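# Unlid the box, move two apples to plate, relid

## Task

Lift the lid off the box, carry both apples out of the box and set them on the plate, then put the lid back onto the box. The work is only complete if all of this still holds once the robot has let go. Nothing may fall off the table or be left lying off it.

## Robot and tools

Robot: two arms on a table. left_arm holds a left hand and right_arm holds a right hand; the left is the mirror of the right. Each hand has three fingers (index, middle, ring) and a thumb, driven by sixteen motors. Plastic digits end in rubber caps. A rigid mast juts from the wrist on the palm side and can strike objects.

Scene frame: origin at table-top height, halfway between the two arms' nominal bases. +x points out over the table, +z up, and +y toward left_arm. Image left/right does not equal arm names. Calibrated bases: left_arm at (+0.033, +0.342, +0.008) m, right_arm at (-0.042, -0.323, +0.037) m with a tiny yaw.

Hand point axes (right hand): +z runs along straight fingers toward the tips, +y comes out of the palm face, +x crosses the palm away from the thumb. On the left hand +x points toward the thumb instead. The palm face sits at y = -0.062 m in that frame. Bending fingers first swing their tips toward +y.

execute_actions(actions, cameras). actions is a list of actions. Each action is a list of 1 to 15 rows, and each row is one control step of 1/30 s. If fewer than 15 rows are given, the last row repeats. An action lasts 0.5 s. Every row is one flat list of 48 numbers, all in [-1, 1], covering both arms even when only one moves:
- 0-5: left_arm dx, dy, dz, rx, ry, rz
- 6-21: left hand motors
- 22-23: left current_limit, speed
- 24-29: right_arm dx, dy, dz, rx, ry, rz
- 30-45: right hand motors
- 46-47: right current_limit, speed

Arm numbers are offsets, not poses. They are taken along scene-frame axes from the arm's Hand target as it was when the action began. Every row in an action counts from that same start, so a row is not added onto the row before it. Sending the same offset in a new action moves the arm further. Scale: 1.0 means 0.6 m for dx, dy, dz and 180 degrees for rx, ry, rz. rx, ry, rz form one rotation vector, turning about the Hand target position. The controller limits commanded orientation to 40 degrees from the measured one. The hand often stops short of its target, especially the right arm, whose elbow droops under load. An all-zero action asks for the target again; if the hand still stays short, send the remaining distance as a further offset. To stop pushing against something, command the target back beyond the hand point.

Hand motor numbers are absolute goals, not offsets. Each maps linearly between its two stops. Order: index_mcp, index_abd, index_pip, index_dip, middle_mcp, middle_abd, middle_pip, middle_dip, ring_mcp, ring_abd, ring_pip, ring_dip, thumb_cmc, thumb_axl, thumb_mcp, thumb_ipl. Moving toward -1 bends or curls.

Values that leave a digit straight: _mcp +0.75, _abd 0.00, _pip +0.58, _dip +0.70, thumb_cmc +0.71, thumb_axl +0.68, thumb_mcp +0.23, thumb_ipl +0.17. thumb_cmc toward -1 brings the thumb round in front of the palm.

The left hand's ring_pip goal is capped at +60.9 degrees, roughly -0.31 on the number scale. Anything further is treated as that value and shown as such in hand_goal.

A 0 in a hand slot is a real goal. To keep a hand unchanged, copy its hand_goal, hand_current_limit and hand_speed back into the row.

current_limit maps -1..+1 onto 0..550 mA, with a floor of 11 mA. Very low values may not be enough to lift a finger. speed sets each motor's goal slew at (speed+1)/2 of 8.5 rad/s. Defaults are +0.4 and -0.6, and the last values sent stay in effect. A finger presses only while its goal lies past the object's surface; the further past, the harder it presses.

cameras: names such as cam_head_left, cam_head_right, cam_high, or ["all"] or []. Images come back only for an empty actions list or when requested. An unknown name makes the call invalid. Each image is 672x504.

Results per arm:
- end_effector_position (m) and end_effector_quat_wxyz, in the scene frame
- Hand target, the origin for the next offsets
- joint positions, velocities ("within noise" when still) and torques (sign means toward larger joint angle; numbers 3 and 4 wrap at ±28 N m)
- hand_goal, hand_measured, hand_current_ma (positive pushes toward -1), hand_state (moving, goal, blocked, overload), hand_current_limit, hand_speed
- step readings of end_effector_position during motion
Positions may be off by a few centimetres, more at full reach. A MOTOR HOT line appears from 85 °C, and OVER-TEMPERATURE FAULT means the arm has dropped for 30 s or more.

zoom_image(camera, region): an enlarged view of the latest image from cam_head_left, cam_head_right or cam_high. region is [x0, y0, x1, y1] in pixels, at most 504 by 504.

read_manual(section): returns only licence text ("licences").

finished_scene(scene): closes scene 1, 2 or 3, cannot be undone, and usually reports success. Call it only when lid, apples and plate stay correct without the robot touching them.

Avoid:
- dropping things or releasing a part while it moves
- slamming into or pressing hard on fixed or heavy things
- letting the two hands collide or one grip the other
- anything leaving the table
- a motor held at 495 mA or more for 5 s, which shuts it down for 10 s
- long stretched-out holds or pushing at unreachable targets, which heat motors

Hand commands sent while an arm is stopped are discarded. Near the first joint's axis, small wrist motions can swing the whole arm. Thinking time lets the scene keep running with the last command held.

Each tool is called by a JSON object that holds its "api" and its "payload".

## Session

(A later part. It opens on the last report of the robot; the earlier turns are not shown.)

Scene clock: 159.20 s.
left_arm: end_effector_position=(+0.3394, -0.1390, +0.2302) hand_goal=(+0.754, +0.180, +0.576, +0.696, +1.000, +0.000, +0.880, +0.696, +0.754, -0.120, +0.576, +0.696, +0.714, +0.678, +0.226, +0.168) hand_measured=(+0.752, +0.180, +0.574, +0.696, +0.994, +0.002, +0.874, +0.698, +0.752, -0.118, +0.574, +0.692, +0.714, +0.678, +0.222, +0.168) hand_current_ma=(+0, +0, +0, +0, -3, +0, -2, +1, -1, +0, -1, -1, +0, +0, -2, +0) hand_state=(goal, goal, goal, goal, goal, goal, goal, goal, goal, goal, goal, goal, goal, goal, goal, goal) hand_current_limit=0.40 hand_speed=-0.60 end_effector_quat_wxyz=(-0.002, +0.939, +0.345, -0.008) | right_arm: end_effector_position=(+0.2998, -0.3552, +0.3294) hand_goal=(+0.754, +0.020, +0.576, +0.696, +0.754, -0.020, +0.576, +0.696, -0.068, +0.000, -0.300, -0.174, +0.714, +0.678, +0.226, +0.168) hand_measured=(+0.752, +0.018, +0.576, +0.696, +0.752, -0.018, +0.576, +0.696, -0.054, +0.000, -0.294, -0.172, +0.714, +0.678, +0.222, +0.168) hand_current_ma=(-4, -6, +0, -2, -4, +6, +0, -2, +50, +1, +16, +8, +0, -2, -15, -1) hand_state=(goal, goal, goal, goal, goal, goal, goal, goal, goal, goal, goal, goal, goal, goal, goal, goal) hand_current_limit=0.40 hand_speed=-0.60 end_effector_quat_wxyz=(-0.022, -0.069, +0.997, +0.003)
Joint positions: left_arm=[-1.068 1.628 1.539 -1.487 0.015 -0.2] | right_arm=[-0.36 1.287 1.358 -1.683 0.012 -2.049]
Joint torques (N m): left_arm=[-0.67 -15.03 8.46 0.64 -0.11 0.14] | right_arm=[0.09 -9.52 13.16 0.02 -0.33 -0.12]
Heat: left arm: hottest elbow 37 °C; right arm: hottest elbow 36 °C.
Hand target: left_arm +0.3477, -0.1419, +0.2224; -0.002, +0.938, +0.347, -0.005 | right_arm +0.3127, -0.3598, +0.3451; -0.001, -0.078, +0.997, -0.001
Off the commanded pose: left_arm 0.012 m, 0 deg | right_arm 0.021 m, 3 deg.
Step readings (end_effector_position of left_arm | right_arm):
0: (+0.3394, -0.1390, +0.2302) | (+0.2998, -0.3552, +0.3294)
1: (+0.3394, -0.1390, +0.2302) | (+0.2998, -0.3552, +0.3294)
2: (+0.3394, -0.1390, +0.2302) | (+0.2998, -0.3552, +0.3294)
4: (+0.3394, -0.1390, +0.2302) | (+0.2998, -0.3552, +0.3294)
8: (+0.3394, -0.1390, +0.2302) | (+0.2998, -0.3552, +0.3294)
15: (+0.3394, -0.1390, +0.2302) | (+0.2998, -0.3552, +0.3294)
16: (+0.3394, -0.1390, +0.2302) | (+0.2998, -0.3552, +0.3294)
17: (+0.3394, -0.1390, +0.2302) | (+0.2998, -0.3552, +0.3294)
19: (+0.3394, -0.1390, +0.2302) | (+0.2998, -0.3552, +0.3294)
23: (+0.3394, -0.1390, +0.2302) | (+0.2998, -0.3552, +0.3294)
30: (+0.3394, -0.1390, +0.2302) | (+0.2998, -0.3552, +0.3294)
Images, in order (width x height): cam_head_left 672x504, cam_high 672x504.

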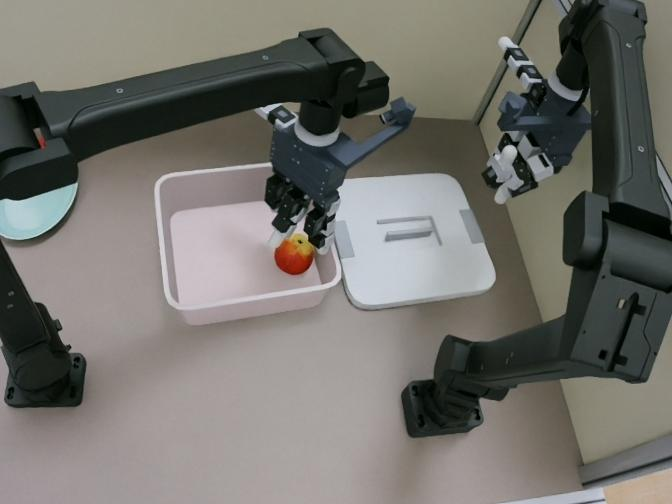

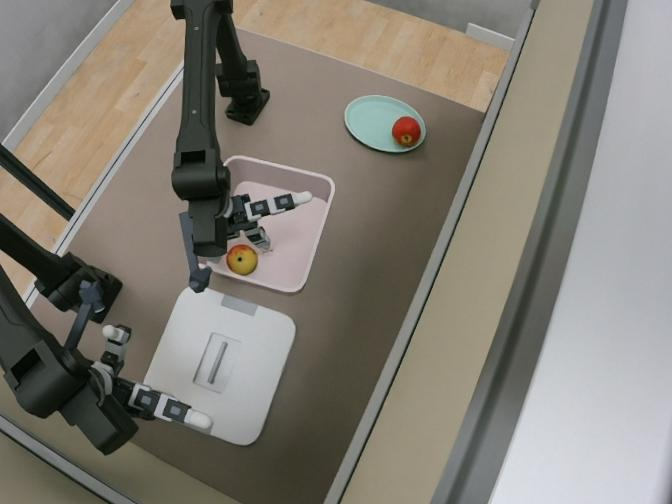

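{"api": "execute_actions", "payload": {"actions": [[[0,0,0,0,0,0,0.754,0.18,0.576,0.696,1,0,0.88,0.696,0.754,-0.12,0.576,0.696,0.714,0.678,0.226,0.168,0.4,-0.6,0,0,0,0,0,0,0.754,0.02,0.576,0.696,0.754,-0.02,0.576,0.696,-0.068,0,-0.3,-0.174,0.714,0.678,0.226,0.168,0.4,-0.6]],[[0,0,0,0,0,0,0.754,0.18,0.576,0.696,1,0,0.88,0.696,0.754,-0.12,0.576,0.696,0.714,0.678,0.226,0.168,0.4,-0.6,0,0,0,0,0,0,0.754,0.02,0.576,0.696,0.754,-0.02,0.576,0.696,-0.068,0,-0.3,-0.174,0.714,0.678,0.226,0.168,0.4,-0.6]],[[0,0,0,0,0,0,0.754,0.18,0.576,0.696,1,0,0.88,0.696,0.754,-0.12,0.576,0.696,0.714,0.678,0.226,0.168,0.4,-0.6,0,0,0,0,0,0,0.754,0.02,0.576,0.696,0.754,-0.02,0.576,0.696,-0.068,0,-0.3,-0.174,0.714,0.678,0.226,0.168,0.4,-0.6]],[[0,0,0,0,0,0,0.754,0.18,0.576,0.696,1,0,0.88,0.696,0.754,-0.12,0.576,0.696,0.714,0.678,0.226,0.168,0.4,-0.6,0,0,0,0,0,0,0.754,0.02,0.576,0.696,0.754,-0.02,0.576,0.696,-0.068,0,-0.3,-0.174,0.714,0.678,0.226,0.168,0.4,-0.6]]], "cameras": ["cam_head_left","cam_high"]}}

{"api": "zoom_image", "payload": {"camera": "cam_head_left", "region": [220, 160, 360, 300]}}

{"api": "execute_actions", "payload": {"actions": [], "cameras": ["cam_head_left","cam_high"]}}

{"api": "zoom_image", "payload": {"camera": "cam_head_left", "region": [220, 160, 360, 300]}}

Scene clock: 162.07 s.
left_arm: end_effector_position=(+0.3394, -0.1390, +0.2302) hand_goal=(+0.754, +0.180, +0.576, +0.696, +1.000, +0.000, +0.880, +0.696, +0.754, -0.120, +0.576, +0.696, +0.714, +0.678, +0.226, +0.168) hand_measured=(+0.752, +0.180, +0.574, +0.696, +0.994, +0.002, +0.874, +0.698, +0.752, -0.118, +0.574, +0.692, +0.714, +0.678, +0.222, +0.168) hand_current_ma=(+0, +0, +0, +0, -3, +0, -2, +1, -1, +0, -1, -1, +0, +0, -2, +0) hand_state=(goal, goal, goal, goal, goal, goal, goal, goal, goal, goal, goal, goal, goal, goal, goal, goal) hand_current_limit=0.40 hand_speed=-0.60 end_effector_quat_wxyz=(-0.002, +0.939, +0.345, -0.008) | right_arm: end_effector_position=(+0.2998, -0.3552, +0.3294) hand_goal=(+0.754, +0.020, +0.576, +0.696, +0.754, -0.020, +0.576, +0.696, -0.068, +0.000, -0.300, -0.174, +0.714, +0.678, +0.226, +0.168) hand_measured=(+0.752, +0.018, +0.576, +0.696, +0.752, -0.018, +0.576, +0.696, -0.054, +0.000, -0.294, -0.172, +0.714, +0.678, +0.222, +0.168) hand_current_ma=(-4, -6, +0, -2, -4, +6, +0, -2, +50, +1, +16, +8, +0, -2, -15, -1) hand_state=(goal, goal, goal, goal, goal, goal, goal, goal, goal, goal, goal, goal, goal, goal, goal, goal) hand_current_limit=0.40 hand_speed=-0.60 end_effector_quat_wxyz=(-0.022, -0.069, +0.997, +0.003)
Joint positions: left_arm=[-1.068 1.628 1.539 -1.487 0.015 -0.2] | right_arm=[-0.36 1.287 1.358 -1.683 0.012 -2.049]
Joint torques (N m): left_arm=[-0.67 -15.03 8.44 0.64 -0.1 0.14] | right_arm=[0.09 -9.52 13.16 0.01 -0.34 -0.13]
Heat: left arm: hottest elbow 37 °C; right arm: hottest elbow 36 °C.
Hand target: left_arm +0.3477, -0.1419, +0.2224; -0.002, +0.938, +0.347, -0.005 | right_arm +0.3127, -0.3598, +0.3451; -0.001, -0.078, +0.997, -0.001
Off the commanded pose: left_arm 0.012 m, 0 deg | right_arm 0.021 m, 3 deg.
Step readings (end_effector_position of left_arm | right_arm):
0: (+0.3394, -0.1390, +0.2302) | (+0.2998, -0.3552, +0.3294)
1: (+0.3394, -0.1390, +0.2302) | (+0.2998, -0.3552, +0.3294)
2: (+0.3394, -0.1390, +0.2302) | (+0.2998, -0.3552, +0.3294)
4: (+0.3394, -0.1390, +0.2302) | (+0.2998, -0.3552, +0.3294)
8: (+0.3394, -0.1390, +0.2302) | (+0.2998, -0.3552, +0.3294)
15: (+0.3394, -0.1390, +0.2302) | (+0.2998, -0.3552, +0.3294)
16: (+0.3394, -0.1390, +0.2302) | (+0.2998, -0.3552, +0.3294)
17: (+0.3394, -0.1390, +0.2302) | (+0.2998, -0.3552, +0.3294)
19: (+0.3394, -0.1390, +0.2302) | (+0.2998, -0.3552, +0.3294)
23: (+0.3394, -0.1390, +0.2302) | (+0.2998, -0.3552, +0.3294)
30: (+0.3394, -0.1390, +0.2302) | (+0.2998, -0.3552, +0.3294)
31: (+0.3394, -0.1390, +0.2302) | (+0.2998, -0.3552, +0.3294)
32: (+0.3394, -0.1390, +0.2302) | (+0.2998, -0.3552, +0.3294)
34: (+0.3394, -0.1390, +0.2302) | (+0.2998, -0.3552, +0.3294)
38: (+0.3394, -0.1390, +0.2302) | (+0.2998, -0.3552, +0.3294)
45: (+0.3394, -0.1390, +0.2302) | (+0.2998, -0.3552, +0.3294)
46: (+0.3394, -0.1390, +0.2302) | (+0.2998, -0.3552, +0.3294)
47: (+0.3394, -0.1390, +0.2302) | (+0.2998, -0.3552, +0.3294)
49: (+0.3394, -0.1390, +0.2302) | (+0.2998, -0.3552, +0.3294)
53: (+0.3394, -0.1390, +0.2302) | (+0.2998, -0.3552, +0.3294)
60: (+0.3394, -0.1390, +0.2302) | (+0.2998, -0.3552, +0.3294)
Images, in order (width x height): cam_head_left 672x504, cam_high 672x504.

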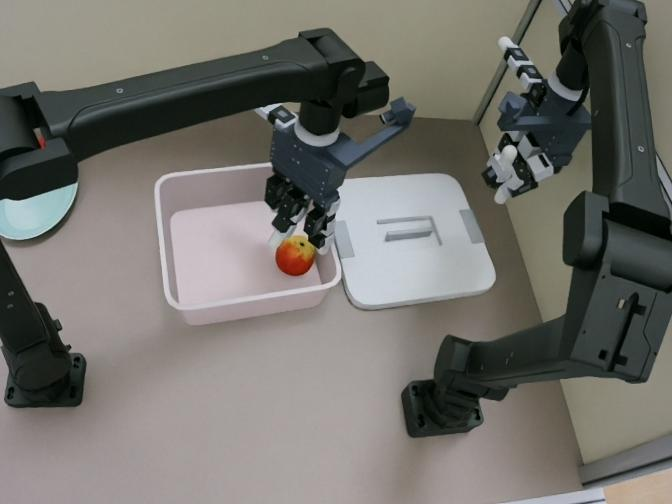

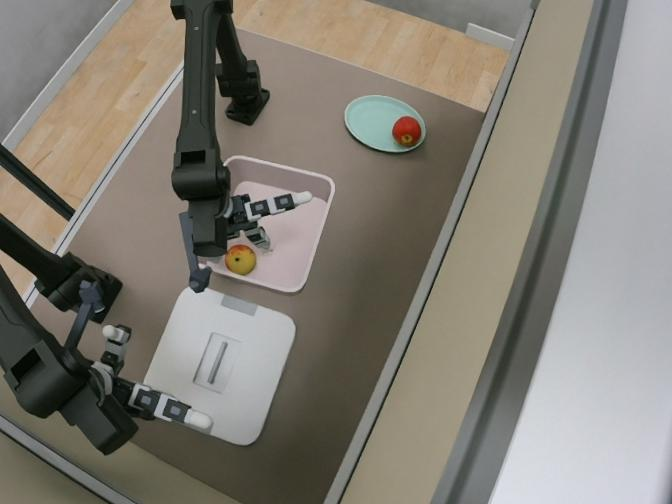

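Scaled by 3.600 from the camera's 672x504 image, which has a finer 960x720 frame.

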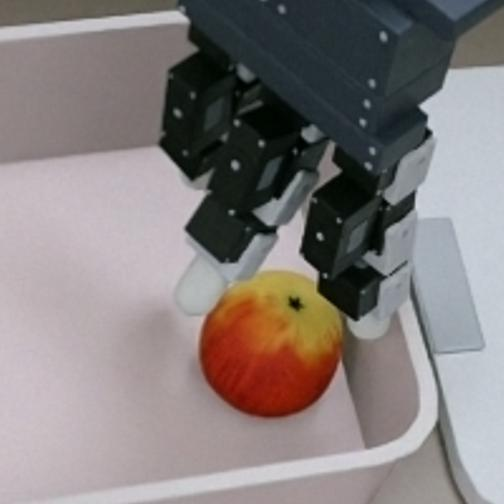

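Scene clock: 162.07 s.
left_arm: end_effector_position=(+0.3394, -0.1390, +0.2302) hand_goal=(+0.754, +0.180, +0.576, +0.696, +1.000, +0.000, +0.880, +0.696, +0.754, -0.120, +0.576, +0.696, +0.714, +0.678, +0.226, +0.168) hand_measured=(+0.752, +0.180, +0.574, +0.696, +0.994, +0.002, +0.874, +0.698, +0.752, -0.118, +0.574, +0.692, +0.714, +0.678, +0.222, +0.168) hand_current_ma=(+0, +0, +0, +0, -3, +0, -2, +1, -1, +0, -1, -1, +0, +0, -2, +0) hand_state=(goal, goal, goal, goal, goal, goal, goal, goal, goal, goal, goal, goal, goal, goal, goal, goal) hand_current_limit=0.40 hand_speed=-0.60 end_effector_quat_wxyz=(-0.002, +0.939, +0.345, -0.008) | right_arm: end_effector_position=(+0.2998, -0.3552, +0.3294) hand_goal=(+0.754, +0.020, +0.576, +0.696, +0.754, -0.020, +0.576, +0.696, -0.068, +0.000, -0.300, -0.174, +0.714, +0.678, +0.226, +0.168) hand_measured=(+0.752, +0.018, +0.576, +0.696, +0.752, -0.018, +0.576, +0.696, -0.054, +0.000, -0.294, -0.172, +0.714, +0.678, +0.222, +0.168) hand_current_ma=(-4, -6, +0, -2, -4, +6, +0, -2, +50, +1, +16, +8, +0, -2, -15, -1) hand_state=(goal, goal, goal, goal, goal, goal, goal, goal, goal, goal, goal, goal, goal, goal, goal, goal) hand_current_limit=0.40 hand_speed=-0.60 end_effector_quat_wxyz=(-0.022, -0.069, +0.997, +0.003)
Joint positions: left_arm=[-1.068 1.628 1.539 -1.487 0.015 -0.2] | right_arm=[-0.36 1.287 1.358 -1.683 0.012 -2.049]
Joint velocities: within noise
Joint torques (N m): left_arm=[-0.67 -15.03 8.44 0.64 -0.1 0.14] | right_arm=[0.09 -9.52 13.16 0.01 -0.34 -0.13]
Heat: left arm: hottest elbow 37 °C; right arm: hottest elbow 36 °C.
Hand target: left_arm +0.3477, -0.1419, +0.2224; -0.002, +0.938, +0.347, -0.005 | right_arm +0.3127, -0.3598, +0.3451; -0.001, -0.078, +0.997, -0.001
Off the commanded pose: left_arm 0.012 m, 0 deg | right_arm 0.021 m, 3 deg.
Images, in order (width x height): cam_head_left 672x504, cam_high 672x504.

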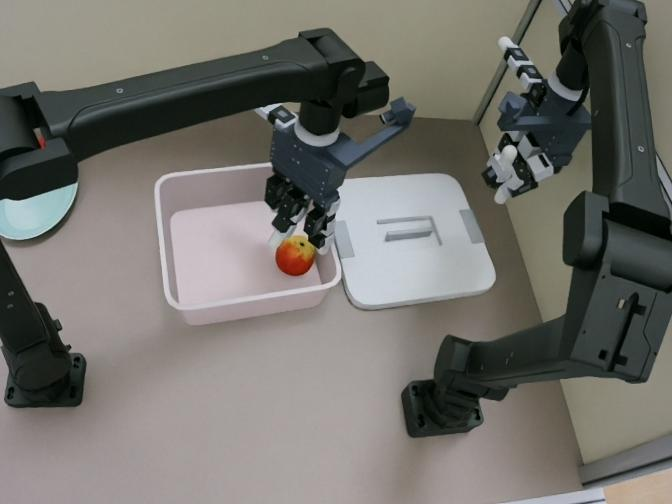

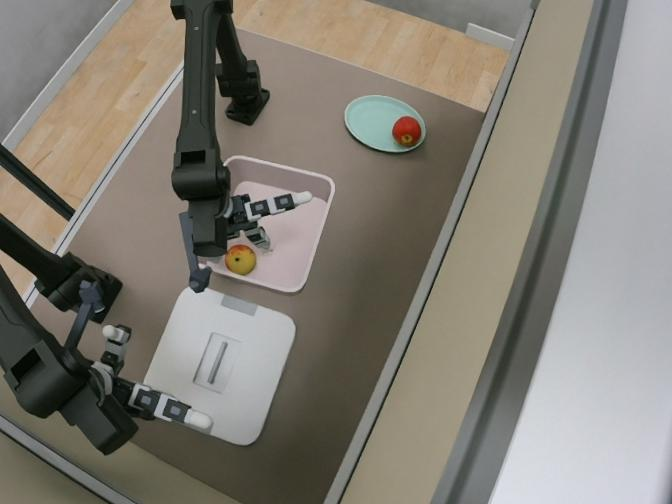

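Scaled by 3.600 from the camera's 672x504 image, which has a finer 960x720 frame.

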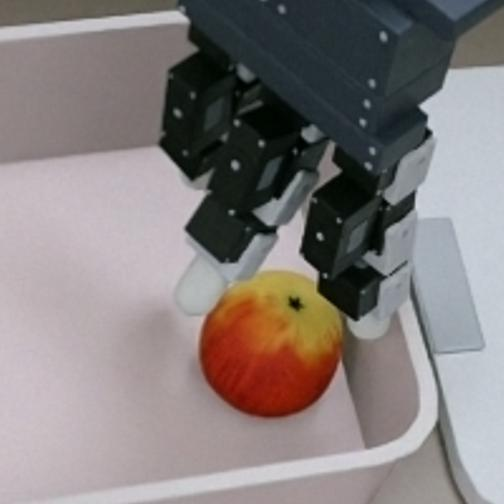

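{"api": "execute_actions", "payload": {"actions": [[[-0.02,0.01,0,0,0,-0.059,0.754,0.18,0.576,0.696,1,0,0.88,0.696,0.754,-0.12,0.576,0.696,0.714,0.678,0.226,0.168,0.4,-0.6,0,0,0,0,0,0,0.754,0.02,0.576,0.696,0.754,-0.02,0.576,0.696,-0.068,0,-0.3,-0.174,0.714,0.678,0.226,0.168,0.4,-0.6]]], "cameras": ["cam_head_left","cam_high"]}}

{"api": "zoom_image", "payload": {"camera": "cam_head_left", "region": [220, 160, 360, 300]}}

{"api": "zoom_image", "payload": {"camera": "cam_high", "region": [170, 140, 310, 300]}}

Scene clock: 165.97 s.
left_arm: end_effector_position=(+0.3279, -0.1373, +0.2172) hand_goal=(+0.754, +0.180, +0.576, +0.696, +1.000, +0.000, +0.880, +0.696, +0.754, -0.120, +0.576, +0.696, +0.714, +0.678, +0.226, +0.168) hand_measured=(+0.752, +0.180, +0.574, +0.696, +0.994, +0.002, +0.874, +0.698, +0.752, -0.118, +0.574, +0.692, +0.716, +0.678, +0.222, +0.168) hand_current_ma=(+0, +0, +0, +0, -3, +0, -2, +1, -1, +0, -1, -1, +0, +0, -2, +0) hand_state=(goal, goal, goal, goal, goal, goal, goal, goal, goal, goal, goal, goal, goal, goal, goal, goal) hand_current_limit=0.40 hand_speed=-0.60 end_effector_quat_wxyz=(-0.013, +0.967, +0.255, -0.010) | right_arm: end_effector_position=(+0.2998, -0.3552, +0.3294) hand_goal=(+0.754, +0.020, +0.576, +0.696, +0.754, -0.020, +0.576, +0.696, -0.068, +0.000, -0.300, -0.174, +0.714, +0.678, +0.226, +0.168) hand_measured=(+0.752, +0.018, +0.576, +0.696, +0.752, -0.018, +0.576, +0.696, -0.054, +0.000, -0.294, -0.172, +0.714, +0.678, +0.222, +0.168) hand_current_ma=(-4, -6, +0, -2, -4, +6, +0, -2, +50, +1, +16, +8, +0, -2, -15, -1) hand_state=(goal, goal, goal, goal, goal, goal, goal, goal, goal, goal, goal, goal, goal, goal, goal, goal) hand_current_limit=0.40 hand_speed=-0.60 end_effector_quat_wxyz=(-0.022, -0.069, +0.997, +0.003)
Joint positions: left_arm=[-1.055 1.614 1.492 -1.48 0.013 0] | right_arm=[-0.36 1.287 1.358 -1.683 0.012 -2.049]
Joint torques (N m): left_arm=[-0.5 -17.2 7.95 0.58 -0.11 0.15] | right_arm=[0.03 -9.58 13.18 0.02 -0.34 -0.12]
Heat: left arm: hottest elbow 37 °C; right arm: hottest elbow 36 °C.
Hand target: left_arm +0.3357, -0.1358, +0.2224; -0.002, +0.966, +0.259, -0.005 | right_arm +0.3127, -0.3598, +0.3451; -0.001, -0.078, +0.997, -0.001
Off the commanded pose: left_arm 0.009 m, 1 deg | right_arm 0.021 m, 3 deg.
Step readings (end_effector_position of left_arm | right_arm):
0: (+0.3394, -0.1390, +0.2302) | (+0.2998, -0.3552, +0.3294)
1: (+0.3394, -0.1390, +0.2302) | (+0.2998, -0.3552, +0.3294)
2: (+0.3393, -0.1386, +0.2294) | (+0.2998, -0.3552, +0.3294)
4: (+0.3376, -0.1379, +0.2257) | (+0.2998, -0.3552, +0.3294)
8: (+0.3327, -0.1344, +0.2154) | (+0.2998, -0.3552, +0.3294)
15: (+0.3286, -0.1365, +0.2142) | (+0.2998, -0.3552, +0.3294)
Images, in order (width x height): cam_head_left 672x504, cam_high 672x504.

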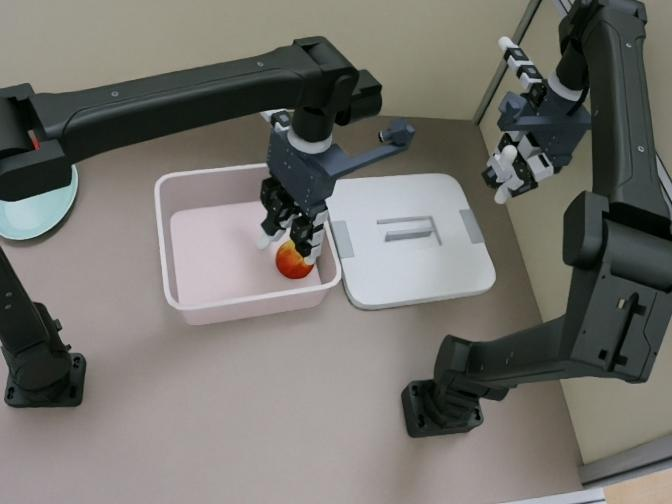

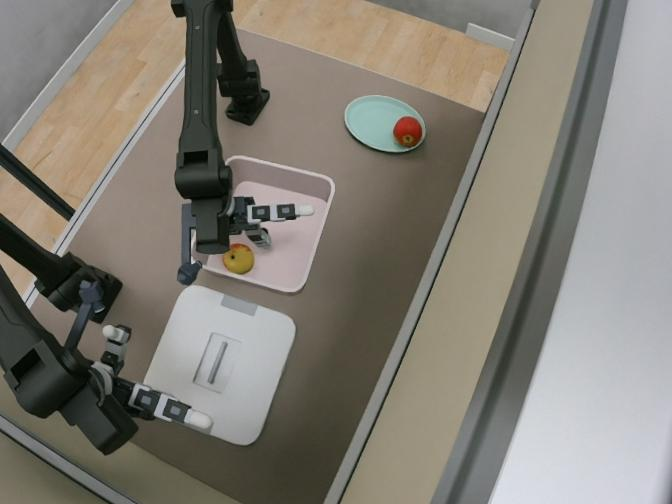

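Scaled by 3.600 from the camera's 672x504 image, which has a finer 960x720 frame.

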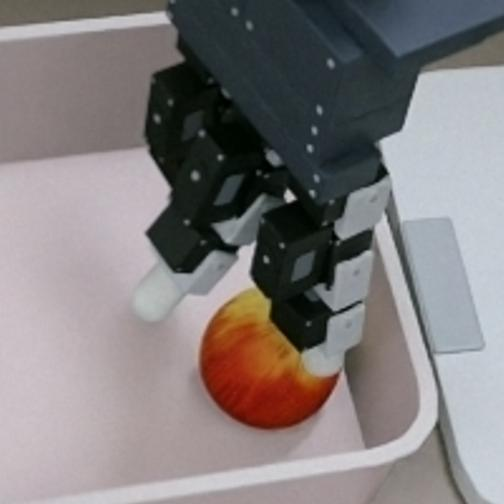

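Scaled by 3.150 from the camera's 672x504 image, which has a finer 960x720 frame.

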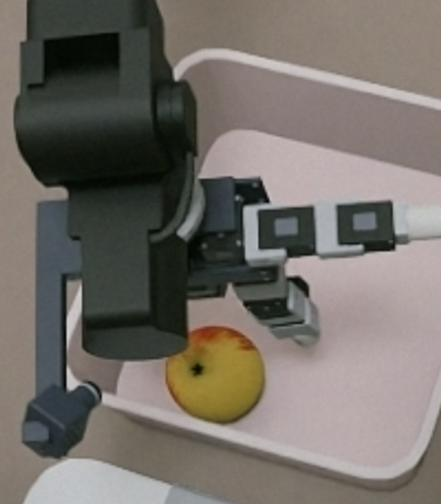

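{"api": "execute_actions", "payload": {"actions": [[[0,0,0.03,0,0,0,0.754,0.18,0.576,0.696,1,0,0.88,0.696,0.754,-0.12,0.576,0.696,0.714,0.678,0.226,0.168,0.4,-0.6,0,0,0,0,0,0,0.754,0.02,0.576,0.696,0.754,-0.02,0.576,0.696,-0.068,0,-0.3,-0.174,0.714,0.678,0.226,0.168,0.4,-0.6]],[[0.042,0.038,0,0,0,0.086,0.754,0.18,0.576,0.696,1,0,0.88,0.696,0.754,-0.12,0.576,0.696,0.714,0.678,0.226,0.168,0.4,-0.6,0,0,0,0,0,0,0.754,0.02,0.576,0.696,0.754,-0.02,0.576,0.696,-0.068,0,-0.3,-0.174,0.714,0.678,0.226,0.168,0.4,-0.6]]], "cameras": ["cam_head_left","cam_high"]}}

{"api": "zoom_image", "payload": {"camera": "cam_head_left", "region": [220, 160, 360, 300]}}

{"api": "zoom_image", "payload": {"camera": "cam_high", "region": [170, 140, 310, 300]}}

Scene clock: 170.17 s.
left_arm: end_effector_position=(+0.3504, -0.1081, +0.2207) hand_goal=(+0.754, +0.180, +0.576, +0.696, +1.000, +0.000, +0.880, +0.696, +0.754, -0.120, +0.576, +0.696, +0.714, +0.678, +0.226, +0.168) hand_measured=(+0.752, +0.180, +0.574, +0.696, +0.994, +0.002, +0.874, +0.698, +0.752, -0.118, +0.574, +0.692, +0.714, +0.678, +0.222, +0.168) hand_current_ma=(+0, +0, +0, +0, -3, +0, -2, +1, -1, +0, -1, -1, +0, +0, -2, +0) hand_state=(goal, goal, goal, goal, goal, goal, goal, goal, goal, goal, goal, goal, goal, goal, goal, goal) hand_current_limit=0.40 hand_speed=-0.60 end_effector_quat_wxyz=(-0.021, +0.926, +0.378, -0.012) | right_arm: end_effector_position=(+0.2998, -0.3552, +0.3294) hand_goal=(+0.754, +0.020, +0.576, +0.696, +0.754, -0.020, +0.576, +0.696, -0.068, +0.000, -0.300, -0.174, +0.714, +0.678, +0.226, +0.168) hand_measured=(+0.752, +0.018, +0.576, +0.696, +0.752, -0.018, +0.576, +0.696, -0.054, +0.000, -0.294, -0.172, +0.714, +0.678, +0.222, +0.168) hand_current_ma=(-4, -6, +0, -2, -4, +6, +0, -2, +50, +1, +16, +8, +0, -2, -15, -1) hand_state=(goal, goal, goal, goal, goal, goal, goal, goal, goal, goal, goal, goal, goal, goal, goal, goal) hand_current_limit=0.40 hand_speed=-0.60 end_effector_quat_wxyz=(-0.022, -0.069, +0.997, +0.003)
Joint positions: left_arm=[-1.026 1.607 1.496 -1.504 0.018 -0.229] | right_arm=[-0.36 1.287 1.358 -1.683 0.012 -2.049]
Joint torques (N m): left_arm=[-0.79 -16.67 11.11 -0.2 -0.16 -0.02] | right_arm=[0.03 -9.58 13.16 0.01 -0.34 -0.13]
Heat: left arm: hottest elbow 36 °C; right arm: hottest elbow 37 °C.
Hand target: left_arm +0.3610, -0.1130, +0.2405; -0.001, +0.922, +0.387, -0.005 | right_arm +0.3127, -0.3598, +0.3451; -0.001, -0.078, +0.997, -0.001
Off the commanded pose: left_arm 0.023 m, 3 deg | right_arm 0.021 m, 3 deg.
Step readings (end_effector_position of left_arm | right_arm):
0: (+0.3279, -0.1373, +0.2172) | (+0.2998, -0.3552, +0.3294)
1: (+0.3279, -0.1373, +0.2172) | (+0.2998, -0.3552, +0.3294)
2: (+0.3279, -0.1373, +0.2174) | (+0.2998, -0.3552, +0.3294)
4: (+0.3277, -0.1370, +0.2173) | (+0.2998, -0.3552, +0.3294)
8: (+0.3269, -0.1355, +0.2179) | (+0.2998, -0.3552, +0.3294)
15: (+0.3247, -0.1316, +0.2181) | (+0.2998, -0.3552, +0.3294)
16: (+0.3247, -0.1316, +0.2181) | (+0.2998, -0.3552, +0.3294)
17: (+0.3258, -0.1306, +0.2183) | (+0.2998, -0.3552, +0.3294)
19: (+0.3300, -0.1268, +0.2184) | (+0.2998, -0.3552, +0.3294)
23: (+0.3420, -0.1163, +0.2190) | (+0.2998, -0.3552, +0.3294)
30: (+0.3487, -0.1090, +0.2190) | (+0.2998, -0.3552, +0.3294)
Images, in order (width x height): cam_head_left 672x504, cam_high 672x504.

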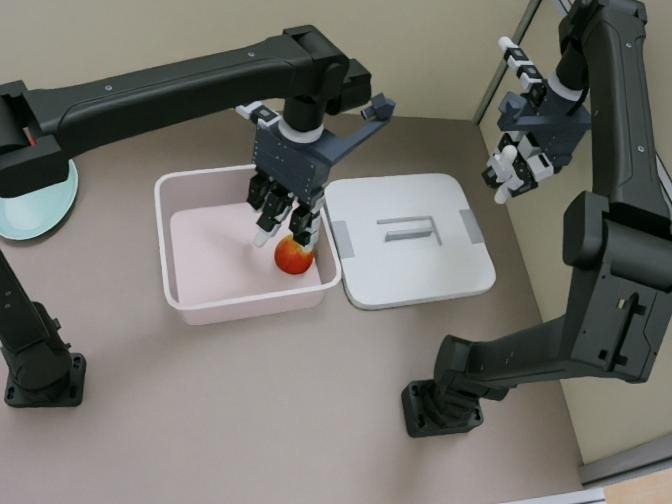

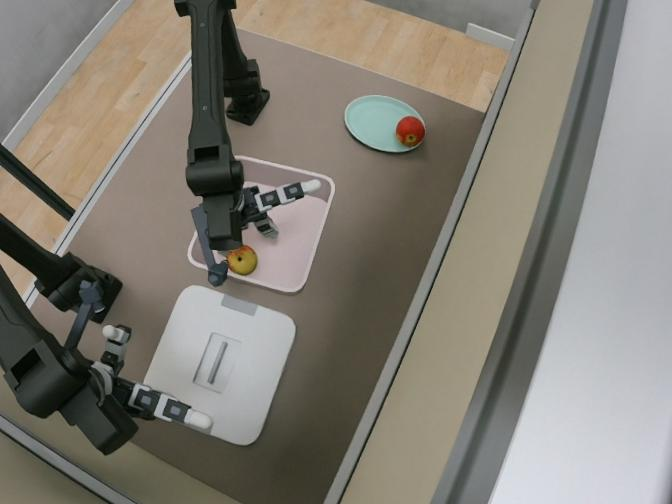

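Scaled by 3.600 from the camera's 672x504 image, which has a finer 960x720 frame.

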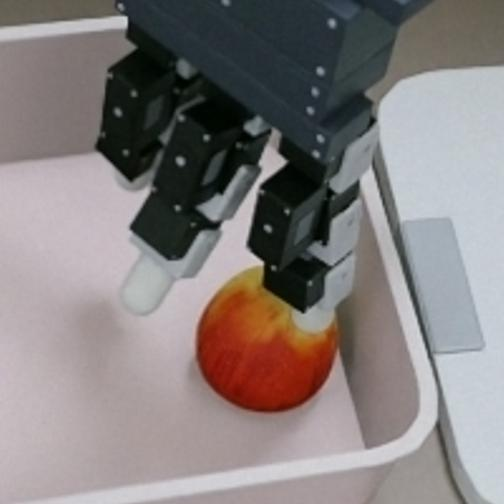

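Scaled by 3.150 from the camera's 672x504 image, which has a finer 960x720 frame.

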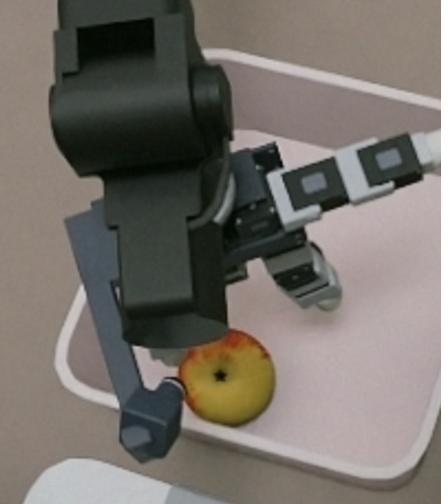

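{"api": "execute_actions", "payload": {"actions": [[[-0.008,-0.012,-0.065,0,0,0,0.754,0.18,0.576,0.696,1,0,0.88,0.696,0.754,-0.12,0.576,0.696,0.714,0.678,0.226,0.168,0.4,-0.6,0,0,0,0,0,0,0.754,0.02,0.576,0.696,0.754,-0.02,0.576,0.696,-0.068,0,-0.3,-0.174,0.714,0.678,0.226,0.168,0.4,-0.6]]], "cameras": ["cam_head_left","cam_high"]}}

{"api": "zoom_image", "payload": {"camera": "cam_head_left", "region": [220, 160, 360, 300]}}

Scene clock: 171.70 s.
left_arm: end_effector_position=(+0.3561, -0.1149, +0.2110) hand_goal=(+0.754, +0.180, +0.576, +0.696, +1.000, +0.000, +0.880, +0.696, +0.754, -0.120, +0.576, +0.696, +0.714, +0.678, +0.226, +0.168) hand_measured=(+0.752, +0.180, +0.574, +0.696, +0.994, +0.002, +0.874, +0.698, +0.752, -0.118, +0.574, +0.692, +0.714, +0.678, +0.222, +0.168) hand_current_ma=(+0, +0, +0, +0, -3, +0, -2, +1, -1, +0, -1, -1, +0, +0, -2, +0) hand_state=(goal, goal, goal, goal, goal, goal, goal, goal, goal, goal, goal, goal, goal, goal, goal, goal) hand_current_limit=0.40 hand_speed=-0.60 end_effector_quat_wxyz=(+0.001, +0.923, +0.385, -0.009) | right_arm: end_effector_position=(+0.2998, -0.3552, +0.3294) hand_goal=(+0.754, +0.020, +0.576, +0.696, +0.754, -0.020, +0.576, +0.696, -0.068, +0.000, -0.300, -0.174, +0.714, +0.678, +0.226, +0.168) hand_measured=(+0.752, +0.018, +0.576, +0.696, +0.752, -0.018, +0.576, +0.696, -0.054, +0.000, -0.294, -0.172, +0.714, +0.678, +0.222, +0.168) hand_current_ma=(-4, -6, +0, -2, -4, +6, +0, -2, +50, +1, +16, +8, +0, -2, -15, -1) hand_state=(goal, goal, goal, goal, goal, goal, goal, goal, goal, goal, goal, goal, goal, goal, goal, goal) hand_current_limit=0.40 hand_speed=-0.60 end_effector_quat_wxyz=(-0.022, -0.069, +0.997, +0.003)
Joint positions: left_arm=[-1.026 1.607 1.462 -1.426 0.018 -0.246] | right_arm=[-0.36 1.287 1.358 -1.683 0.012 -2.049]
Joint torques (N m): left_arm=[-1.96 -14.62 7.98 0.64 -0.19 -0.02] | right_arm=[0.09 -9.58 13.18 -0.01 -0.34 -0.12]
Heat: left arm: hottest elbow 36 °C; right arm: hottest elbow 37 °C.
Hand target: left_arm +0.3562, -0.1202, +0.2014; -0.001, +0.922, +0.387, -0.005 | right_arm +0.3127, -0.3598, +0.3451; -0.001, -0.078, +0.997, -0.001
Off the commanded pose: left_arm 0.011 m, 1 deg | right_arm 0.021 m, 3 deg.
Step readings (end_effector_position of left_arm | right_arm):
0: (+0.3504, -0.1081, +0.2207) | (+0.2998, -0.3552, +0.3294)
1: (+0.3504, -0.1081, +0.2207) | (+0.2998, -0.3552, +0.3294)
2: (+0.3509, -0.1087, +0.2209) | (+0.2998, -0.3552, +0.3294)
4: (+0.3532, -0.1120, +0.2209) | (+0.2998, -0.3552, +0.3294)
8: (+0.3557, -0.1155, +0.2156) | (+0.2998, -0.3552, +0.3294)
15: (+0.3556, -0.1144, +0.2108) | (+0.2998, -0.3552, +0.3294)
Images, in order (width x height): cam_head_left 672x504, cam_high 672x504.

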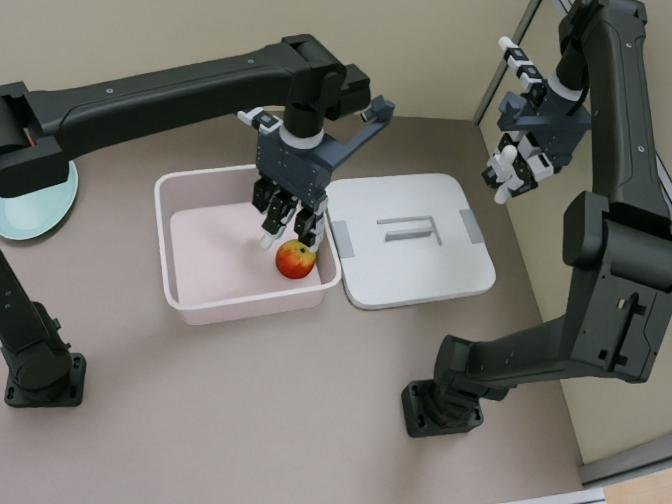

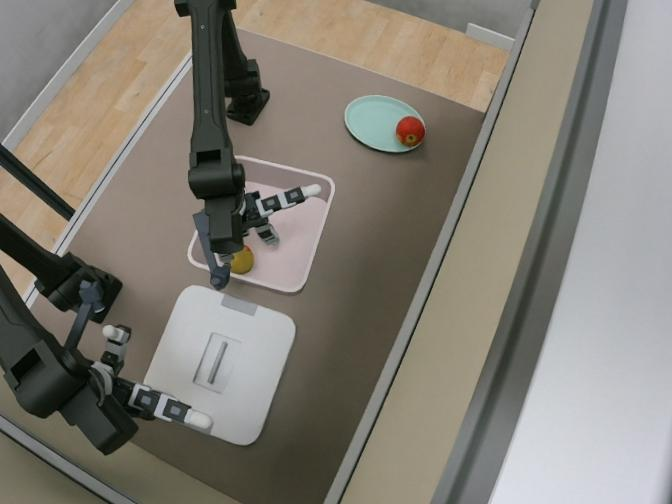

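Scaled by 3.600 from the camera's 672x504 image, which has a finer 960x720 frame.

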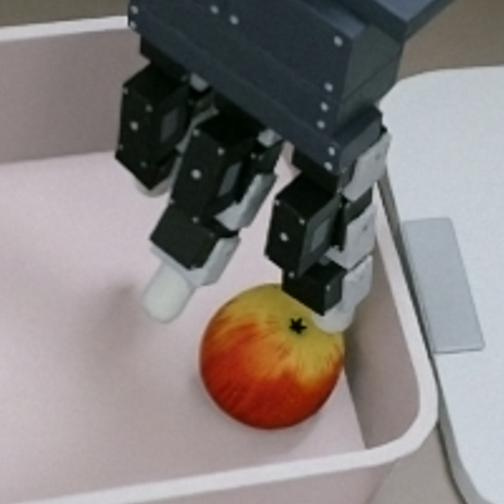

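{"api": "execute_actions", "payload": {"actions": [[[-0.024,0.002,0,0,0,0,0.754,0.18,0.576,0.696,1,0,0.88,0.696,0.754,-0.12,0.576,0.696,0.714,0.678,0.226,0.168,0.4,-0.6,0,0,0,0,0,0,0.754,0.02,0.576,0.696,0.754,-0.02,0.576,0.696,-0.068,0,-0.3,-0.174,0.714,0.678,0.226,0.168,0.4,-0.6]],[[0,0,-0.03,0,0,0,0.754,0.18,0.576,0.696,1,0,0.88,0.696,0.754,-0.12,0.576,0.696,0.714,0.678,0.226,0.168,0.4,-0.6,0,0,0,0,0,0,0.754,0.02,0.576,0.696,0.754,-0.02,0.576,0.696,-0.068,0,-0.3,-0.174,0.714,0.678,0.226,0.168,0.4,-0.6]]], "cameras": ["cam_head_left","cam_high"]}}

{"api": "zoom_image", "payload": {"camera": "cam_head_left", "region": [220, 160, 360, 300]}}

Scene clock: 173.33 s.
left_arm: end_effector_position=(+0.3427, -0.1165, +0.1891) hand_goal=(+0.754, +0.180, +0.576, +0.696, +1.000, +0.000, +0.880, +0.696, +0.754, -0.120, +0.576, +0.696, +0.714, +0.678, +0.226, +0.168) hand_measured=(+0.752, +0.180, +0.574, +0.696, +0.994, +0.002, +0.874, +0.698, +0.756, -0.130, +0.576, +0.694, +0.714, +0.678, +0.222, +0.168) hand_current_ma=(+0, +0, +0, +0, -3, +0, -2, +1, +0, -4, +0, +0, +0, +0, -2, +0) hand_state=(goal, goal, goal, goal, goal, goal, goal, goal, goal, goal, goal, goal, goal, goal, goal, goal) hand_current_limit=0.40 hand_speed=-0.60 end_effector_quat_wxyz=(-0.002, +0.923, +0.385, -0.010) | right_arm: end_effector_position=(+0.2998, -0.3552, +0.3294) hand_goal=(+0.754, +0.020, +0.576, +0.696, +0.754, -0.020, +0.576, +0.696, -0.068, +0.000, -0.300, -0.174, +0.714, +0.678, +0.226, +0.168) hand_measured=(+0.752, +0.018, +0.576, +0.696, +0.752, -0.018, +0.576, +0.696, -0.054, +0.000, -0.294, -0.172, +0.714, +0.678, +0.222, +0.168) hand_current_ma=(-4, -6, +0, -2, -4, +6, +0, -2, +50, +1, +16, +8, +0, -2, -15, -1) hand_state=(goal, goal, goal, goal, goal, goal, goal, goal, goal, goal, goal, goal, goal, goal, goal, goal) hand_current_limit=0.40 hand_speed=-0.60 end_effector_quat_wxyz=(-0.022, -0.069, +0.997, +0.003)
Joint positions: left_arm=[-1.051 1.607 1.405 -1.376 0.019 -0.269] | right_arm=[-0.36 1.287 1.358 -1.683 0.012 -2.049]
Joint torques (N m): left_arm=[-2.02 -15.56 7.45 0.64 -0.26 -0.02] | right_arm=[0.03 -9.52 13.16 0.02 -0.34 -0.13]
Heat: left arm: hottest elbow 36 °C; right arm: hottest elbow 37 °C.
Hand target: left_arm +0.3417, -0.1190, +0.1835; -0.001, +0.922, +0.387, -0.005 | right_arm +0.3127, -0.3598, +0.3451; -0.001, -0.078, +0.997, -0.001
Off the commanded pose: left_arm 0.006 m, 1 deg | right_arm 0.021 m, 3 deg.
Step readings (end_effector_position of left_arm | right_arm):
0: (+0.3561, -0.1149, +0.2110) | (+0.2998, -0.3552, +0.3294)
1: (+0.3559, -0.1150, +0.2110) | (+0.2998, -0.3552, +0.3294)
2: (+0.3556, -0.1146, +0.2103) | (+0.2998, -0.3552, +0.3294)
4: (+0.3543, -0.1142, +0.2080) | (+0.2998, -0.3552, +0.3294)
8: (+0.3463, -0.1135, +0.2011) | (+0.2998, -0.3552, +0.3294)
15: (+0.3428, -0.1145, +0.1998) | (+0.2998, -0.3552, +0.3294)
16: (+0.3429, -0.1147, +0.1997) | (+0.2998, -0.3552, +0.3294)
17: (+0.3432, -0.1150, +0.1990) | (+0.2998, -0.3552, +0.3294)
19: (+0.3437, -0.1157, +0.1962) | (+0.2998, -0.3552, +0.3294)
23: (+0.3427, -0.1152, +0.1901) | (+0.2998, -0.3552, +0.3294)
30: (+0.3426, -0.1161, +0.1890) | (+0.2998, -0.3552, +0.3294)
Images, in order (width x height): cam_head_left 672x504, cam_high 672x504.

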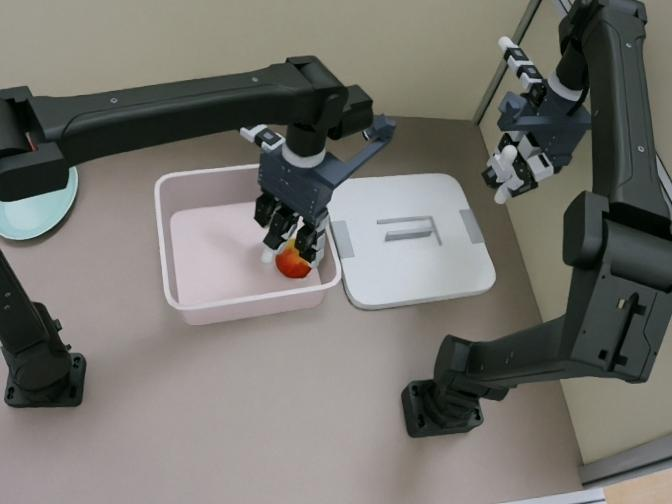

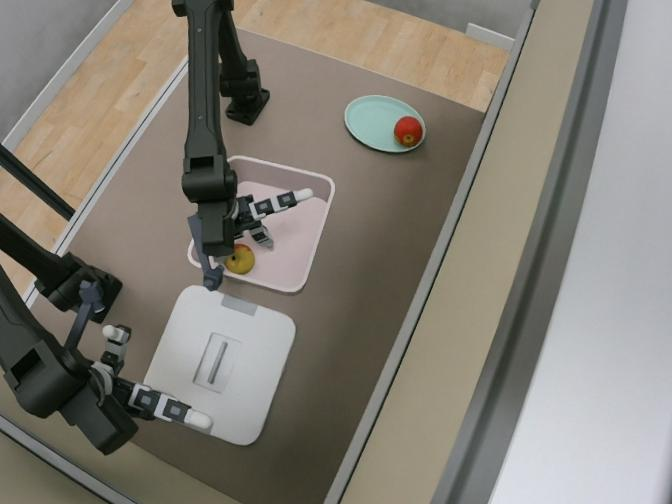

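Scaled by 3.600 from the camera's 672x504 image, which has a finer 960x720 frame.

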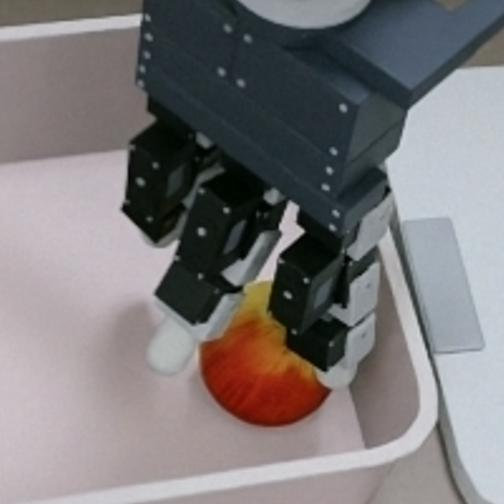

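{"api": "execute_actions", "payload": {"actions": [[[0.014,0.008,-0.02,0,0,0,0.754,0.18,0.576,0.696,1,0,0.88,0.696,0.754,-0.12,0.576,0.696,0.714,0.678,0.226,0.168,0.4,-0.6,0,0,0,0,0,0,0.754,0.02,0.576,0.696,0.754,-0.02,0.576,0.696,-0.068,0,-0.3,-0.174,0.714,0.678,0.226,0.168,0.4,-0.6]],[[0,0,-0.015,0,0,0,0.754,0.18,0.576,0.696,1,0,0.88,0.696,0.754,-0.12,0.576,0.696,0.714,0.678,0.226,0.168,0.4,-0.6,0,0,0,0,0,0,0.754,0.02,0.576,0.696,0.754,-0.02,0.576,0.696,-0.068,0,-0.3,-0.174,0.714,0.678,0.226,0.168,0.4,-0.6]]], "cameras": ["cam_head_left","cam_high"]}}

{"api": "zoom_image", "payload": {"camera": "cam_head_left", "region": [220, 160, 360, 300]}}

{"api": "zoom_image", "payload": {"camera": "cam_high", "region": [170, 140, 310, 300]}}

Scene clock: 175.03 s.
left_arm: end_effector_position=(+0.3420, -0.1151, +0.1730) hand_goal=(+0.754, +0.180, +0.576, +0.696, +1.000, +0.000, +0.880, +0.696, +0.754, -0.120, +0.576, +0.696, +0.714, +0.678, +0.226, +0.168) hand_measured=(+0.752, +0.180, +0.574, +0.696, +0.994, +0.002, +0.874, +0.698, +0.752, -0.122, +0.576, +0.694, +0.714, +0.678, +0.222, +0.168) hand_current_ma=(+0, +0, +0, +0, -3, +0, -2, +1, +0, +0, +0, +0, +0, +0, -2, +0) hand_state=(goal, goal, goal, goal, goal, goal, goal, goal, goal, goal, goal, goal, goal, goal, goal, goal) hand_current_limit=0.40 hand_speed=-0.60 end_effector_quat_wxyz=(+0.002, +0.924, +0.383, -0.009) | right_arm: end_effector_position=(+0.2998, -0.3552, +0.3294) hand_goal=(+0.754, +0.020, +0.576, +0.696, +0.754, -0.020, +0.576, +0.696, -0.068, +0.000, -0.300, -0.174, +0.714, +0.678, +0.226, +0.168) hand_measured=(+0.752, +0.018, +0.576, +0.696, +0.752, -0.018, +0.576, +0.696, -0.054, +0.000, -0.294, -0.172, +0.714, +0.678, +0.222, +0.168) hand_current_ma=(-4, -6, +0, -2, -4, +6, +0, -2, +50, +1, +16, +8, +0, -2, -15, -1) hand_state=(goal, goal, goal, goal, goal, goal, goal, goal, goal, goal, goal, goal, goal, goal, goal, goal) hand_current_limit=0.40 hand_speed=-0.60 end_effector_quat_wxyz=(-0.022, -0.069, +0.997, +0.003)
Joint positions: left_arm=[-1.051 1.607 1.36 -1.322 0.018 -0.266] | right_arm=[-0.36 1.287 1.358 -1.683 0.012 -2.049]
Joint torques (N m): left_arm=[-0.5 -14.27 7.69 0.62 -0.18 0.14] | right_arm=[0.03 -9.52 13.16 0.01 -0.34 -0.12]
Heat: left arm: hottest elbow 36 °C; right arm: hottest elbow 37 °C.
Hand target: left_arm +0.3501, -0.1142, +0.1625; -0.001, +0.922, +0.387, -0.005 | right_arm +0.3127, -0.3598, +0.3451; -0.001, -0.078, +0.997, -0.001
Off the commanded pose: left_arm 0.013 m, 1 deg | right_arm 0.021 m, 3 deg.
Step readings (end_effector_position of left_arm | right_arm):
0: (+0.3427, -0.1165, +0.1891) | (+0.2998, -0.3552, +0.3294)
1: (+0.3427, -0.1165, +0.1891) | (+0.2998, -0.3552, +0.3294)
2: (+0.3428, -0.1166, +0.1885) | (+0.2998, -0.3552, +0.3294)
4: (+0.3432, -0.1167, +0.1861) | (+0.2998, -0.3552, +0.3294)
8: (+0.3421, -0.1157, +0.1812) | (+0.2998, -0.3552, +0.3294)
15: (+0.3424, -0.1163, +0.1805) | (+0.2998, -0.3552, +0.3294)
16: (+0.3424, -0.1163, +0.1805) | (+0.2998, -0.3552, +0.3294)
17: (+0.3426, -0.1166, +0.1802) | (+0.2998, -0.3552, +0.3294)
19: (+0.3430, -0.1173, +0.1792) | (+0.2998, -0.3552, +0.3294)
23: (+0.3422, -0.1155, +0.1743) | (+0.2998, -0.3552, +0.3294)
30: (+0.3423, -0.1156, +0.1737) | (+0.2998, -0.3552, +0.3294)
Images, in order (width x height): cam_head_left 672x504, cam_high 672x504.

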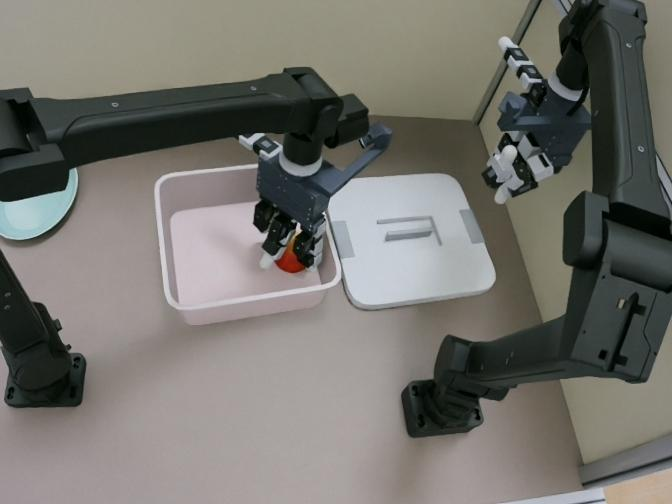

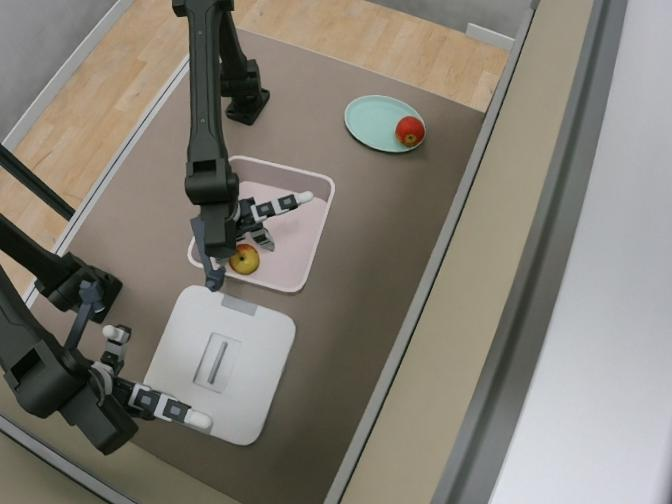

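Scaled by 3.600 from the camera's 672x504 image, which has a finer 960x720 frame.

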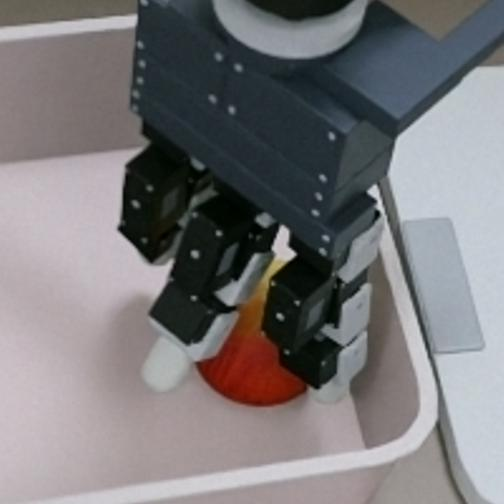

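Scaled by 3.150 from the camera's 672x504 image, which has a finer 960x720 frame.

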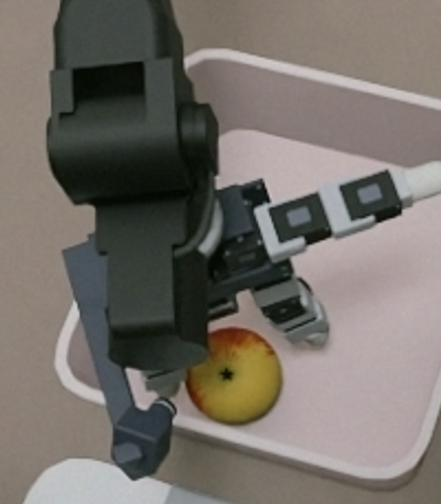

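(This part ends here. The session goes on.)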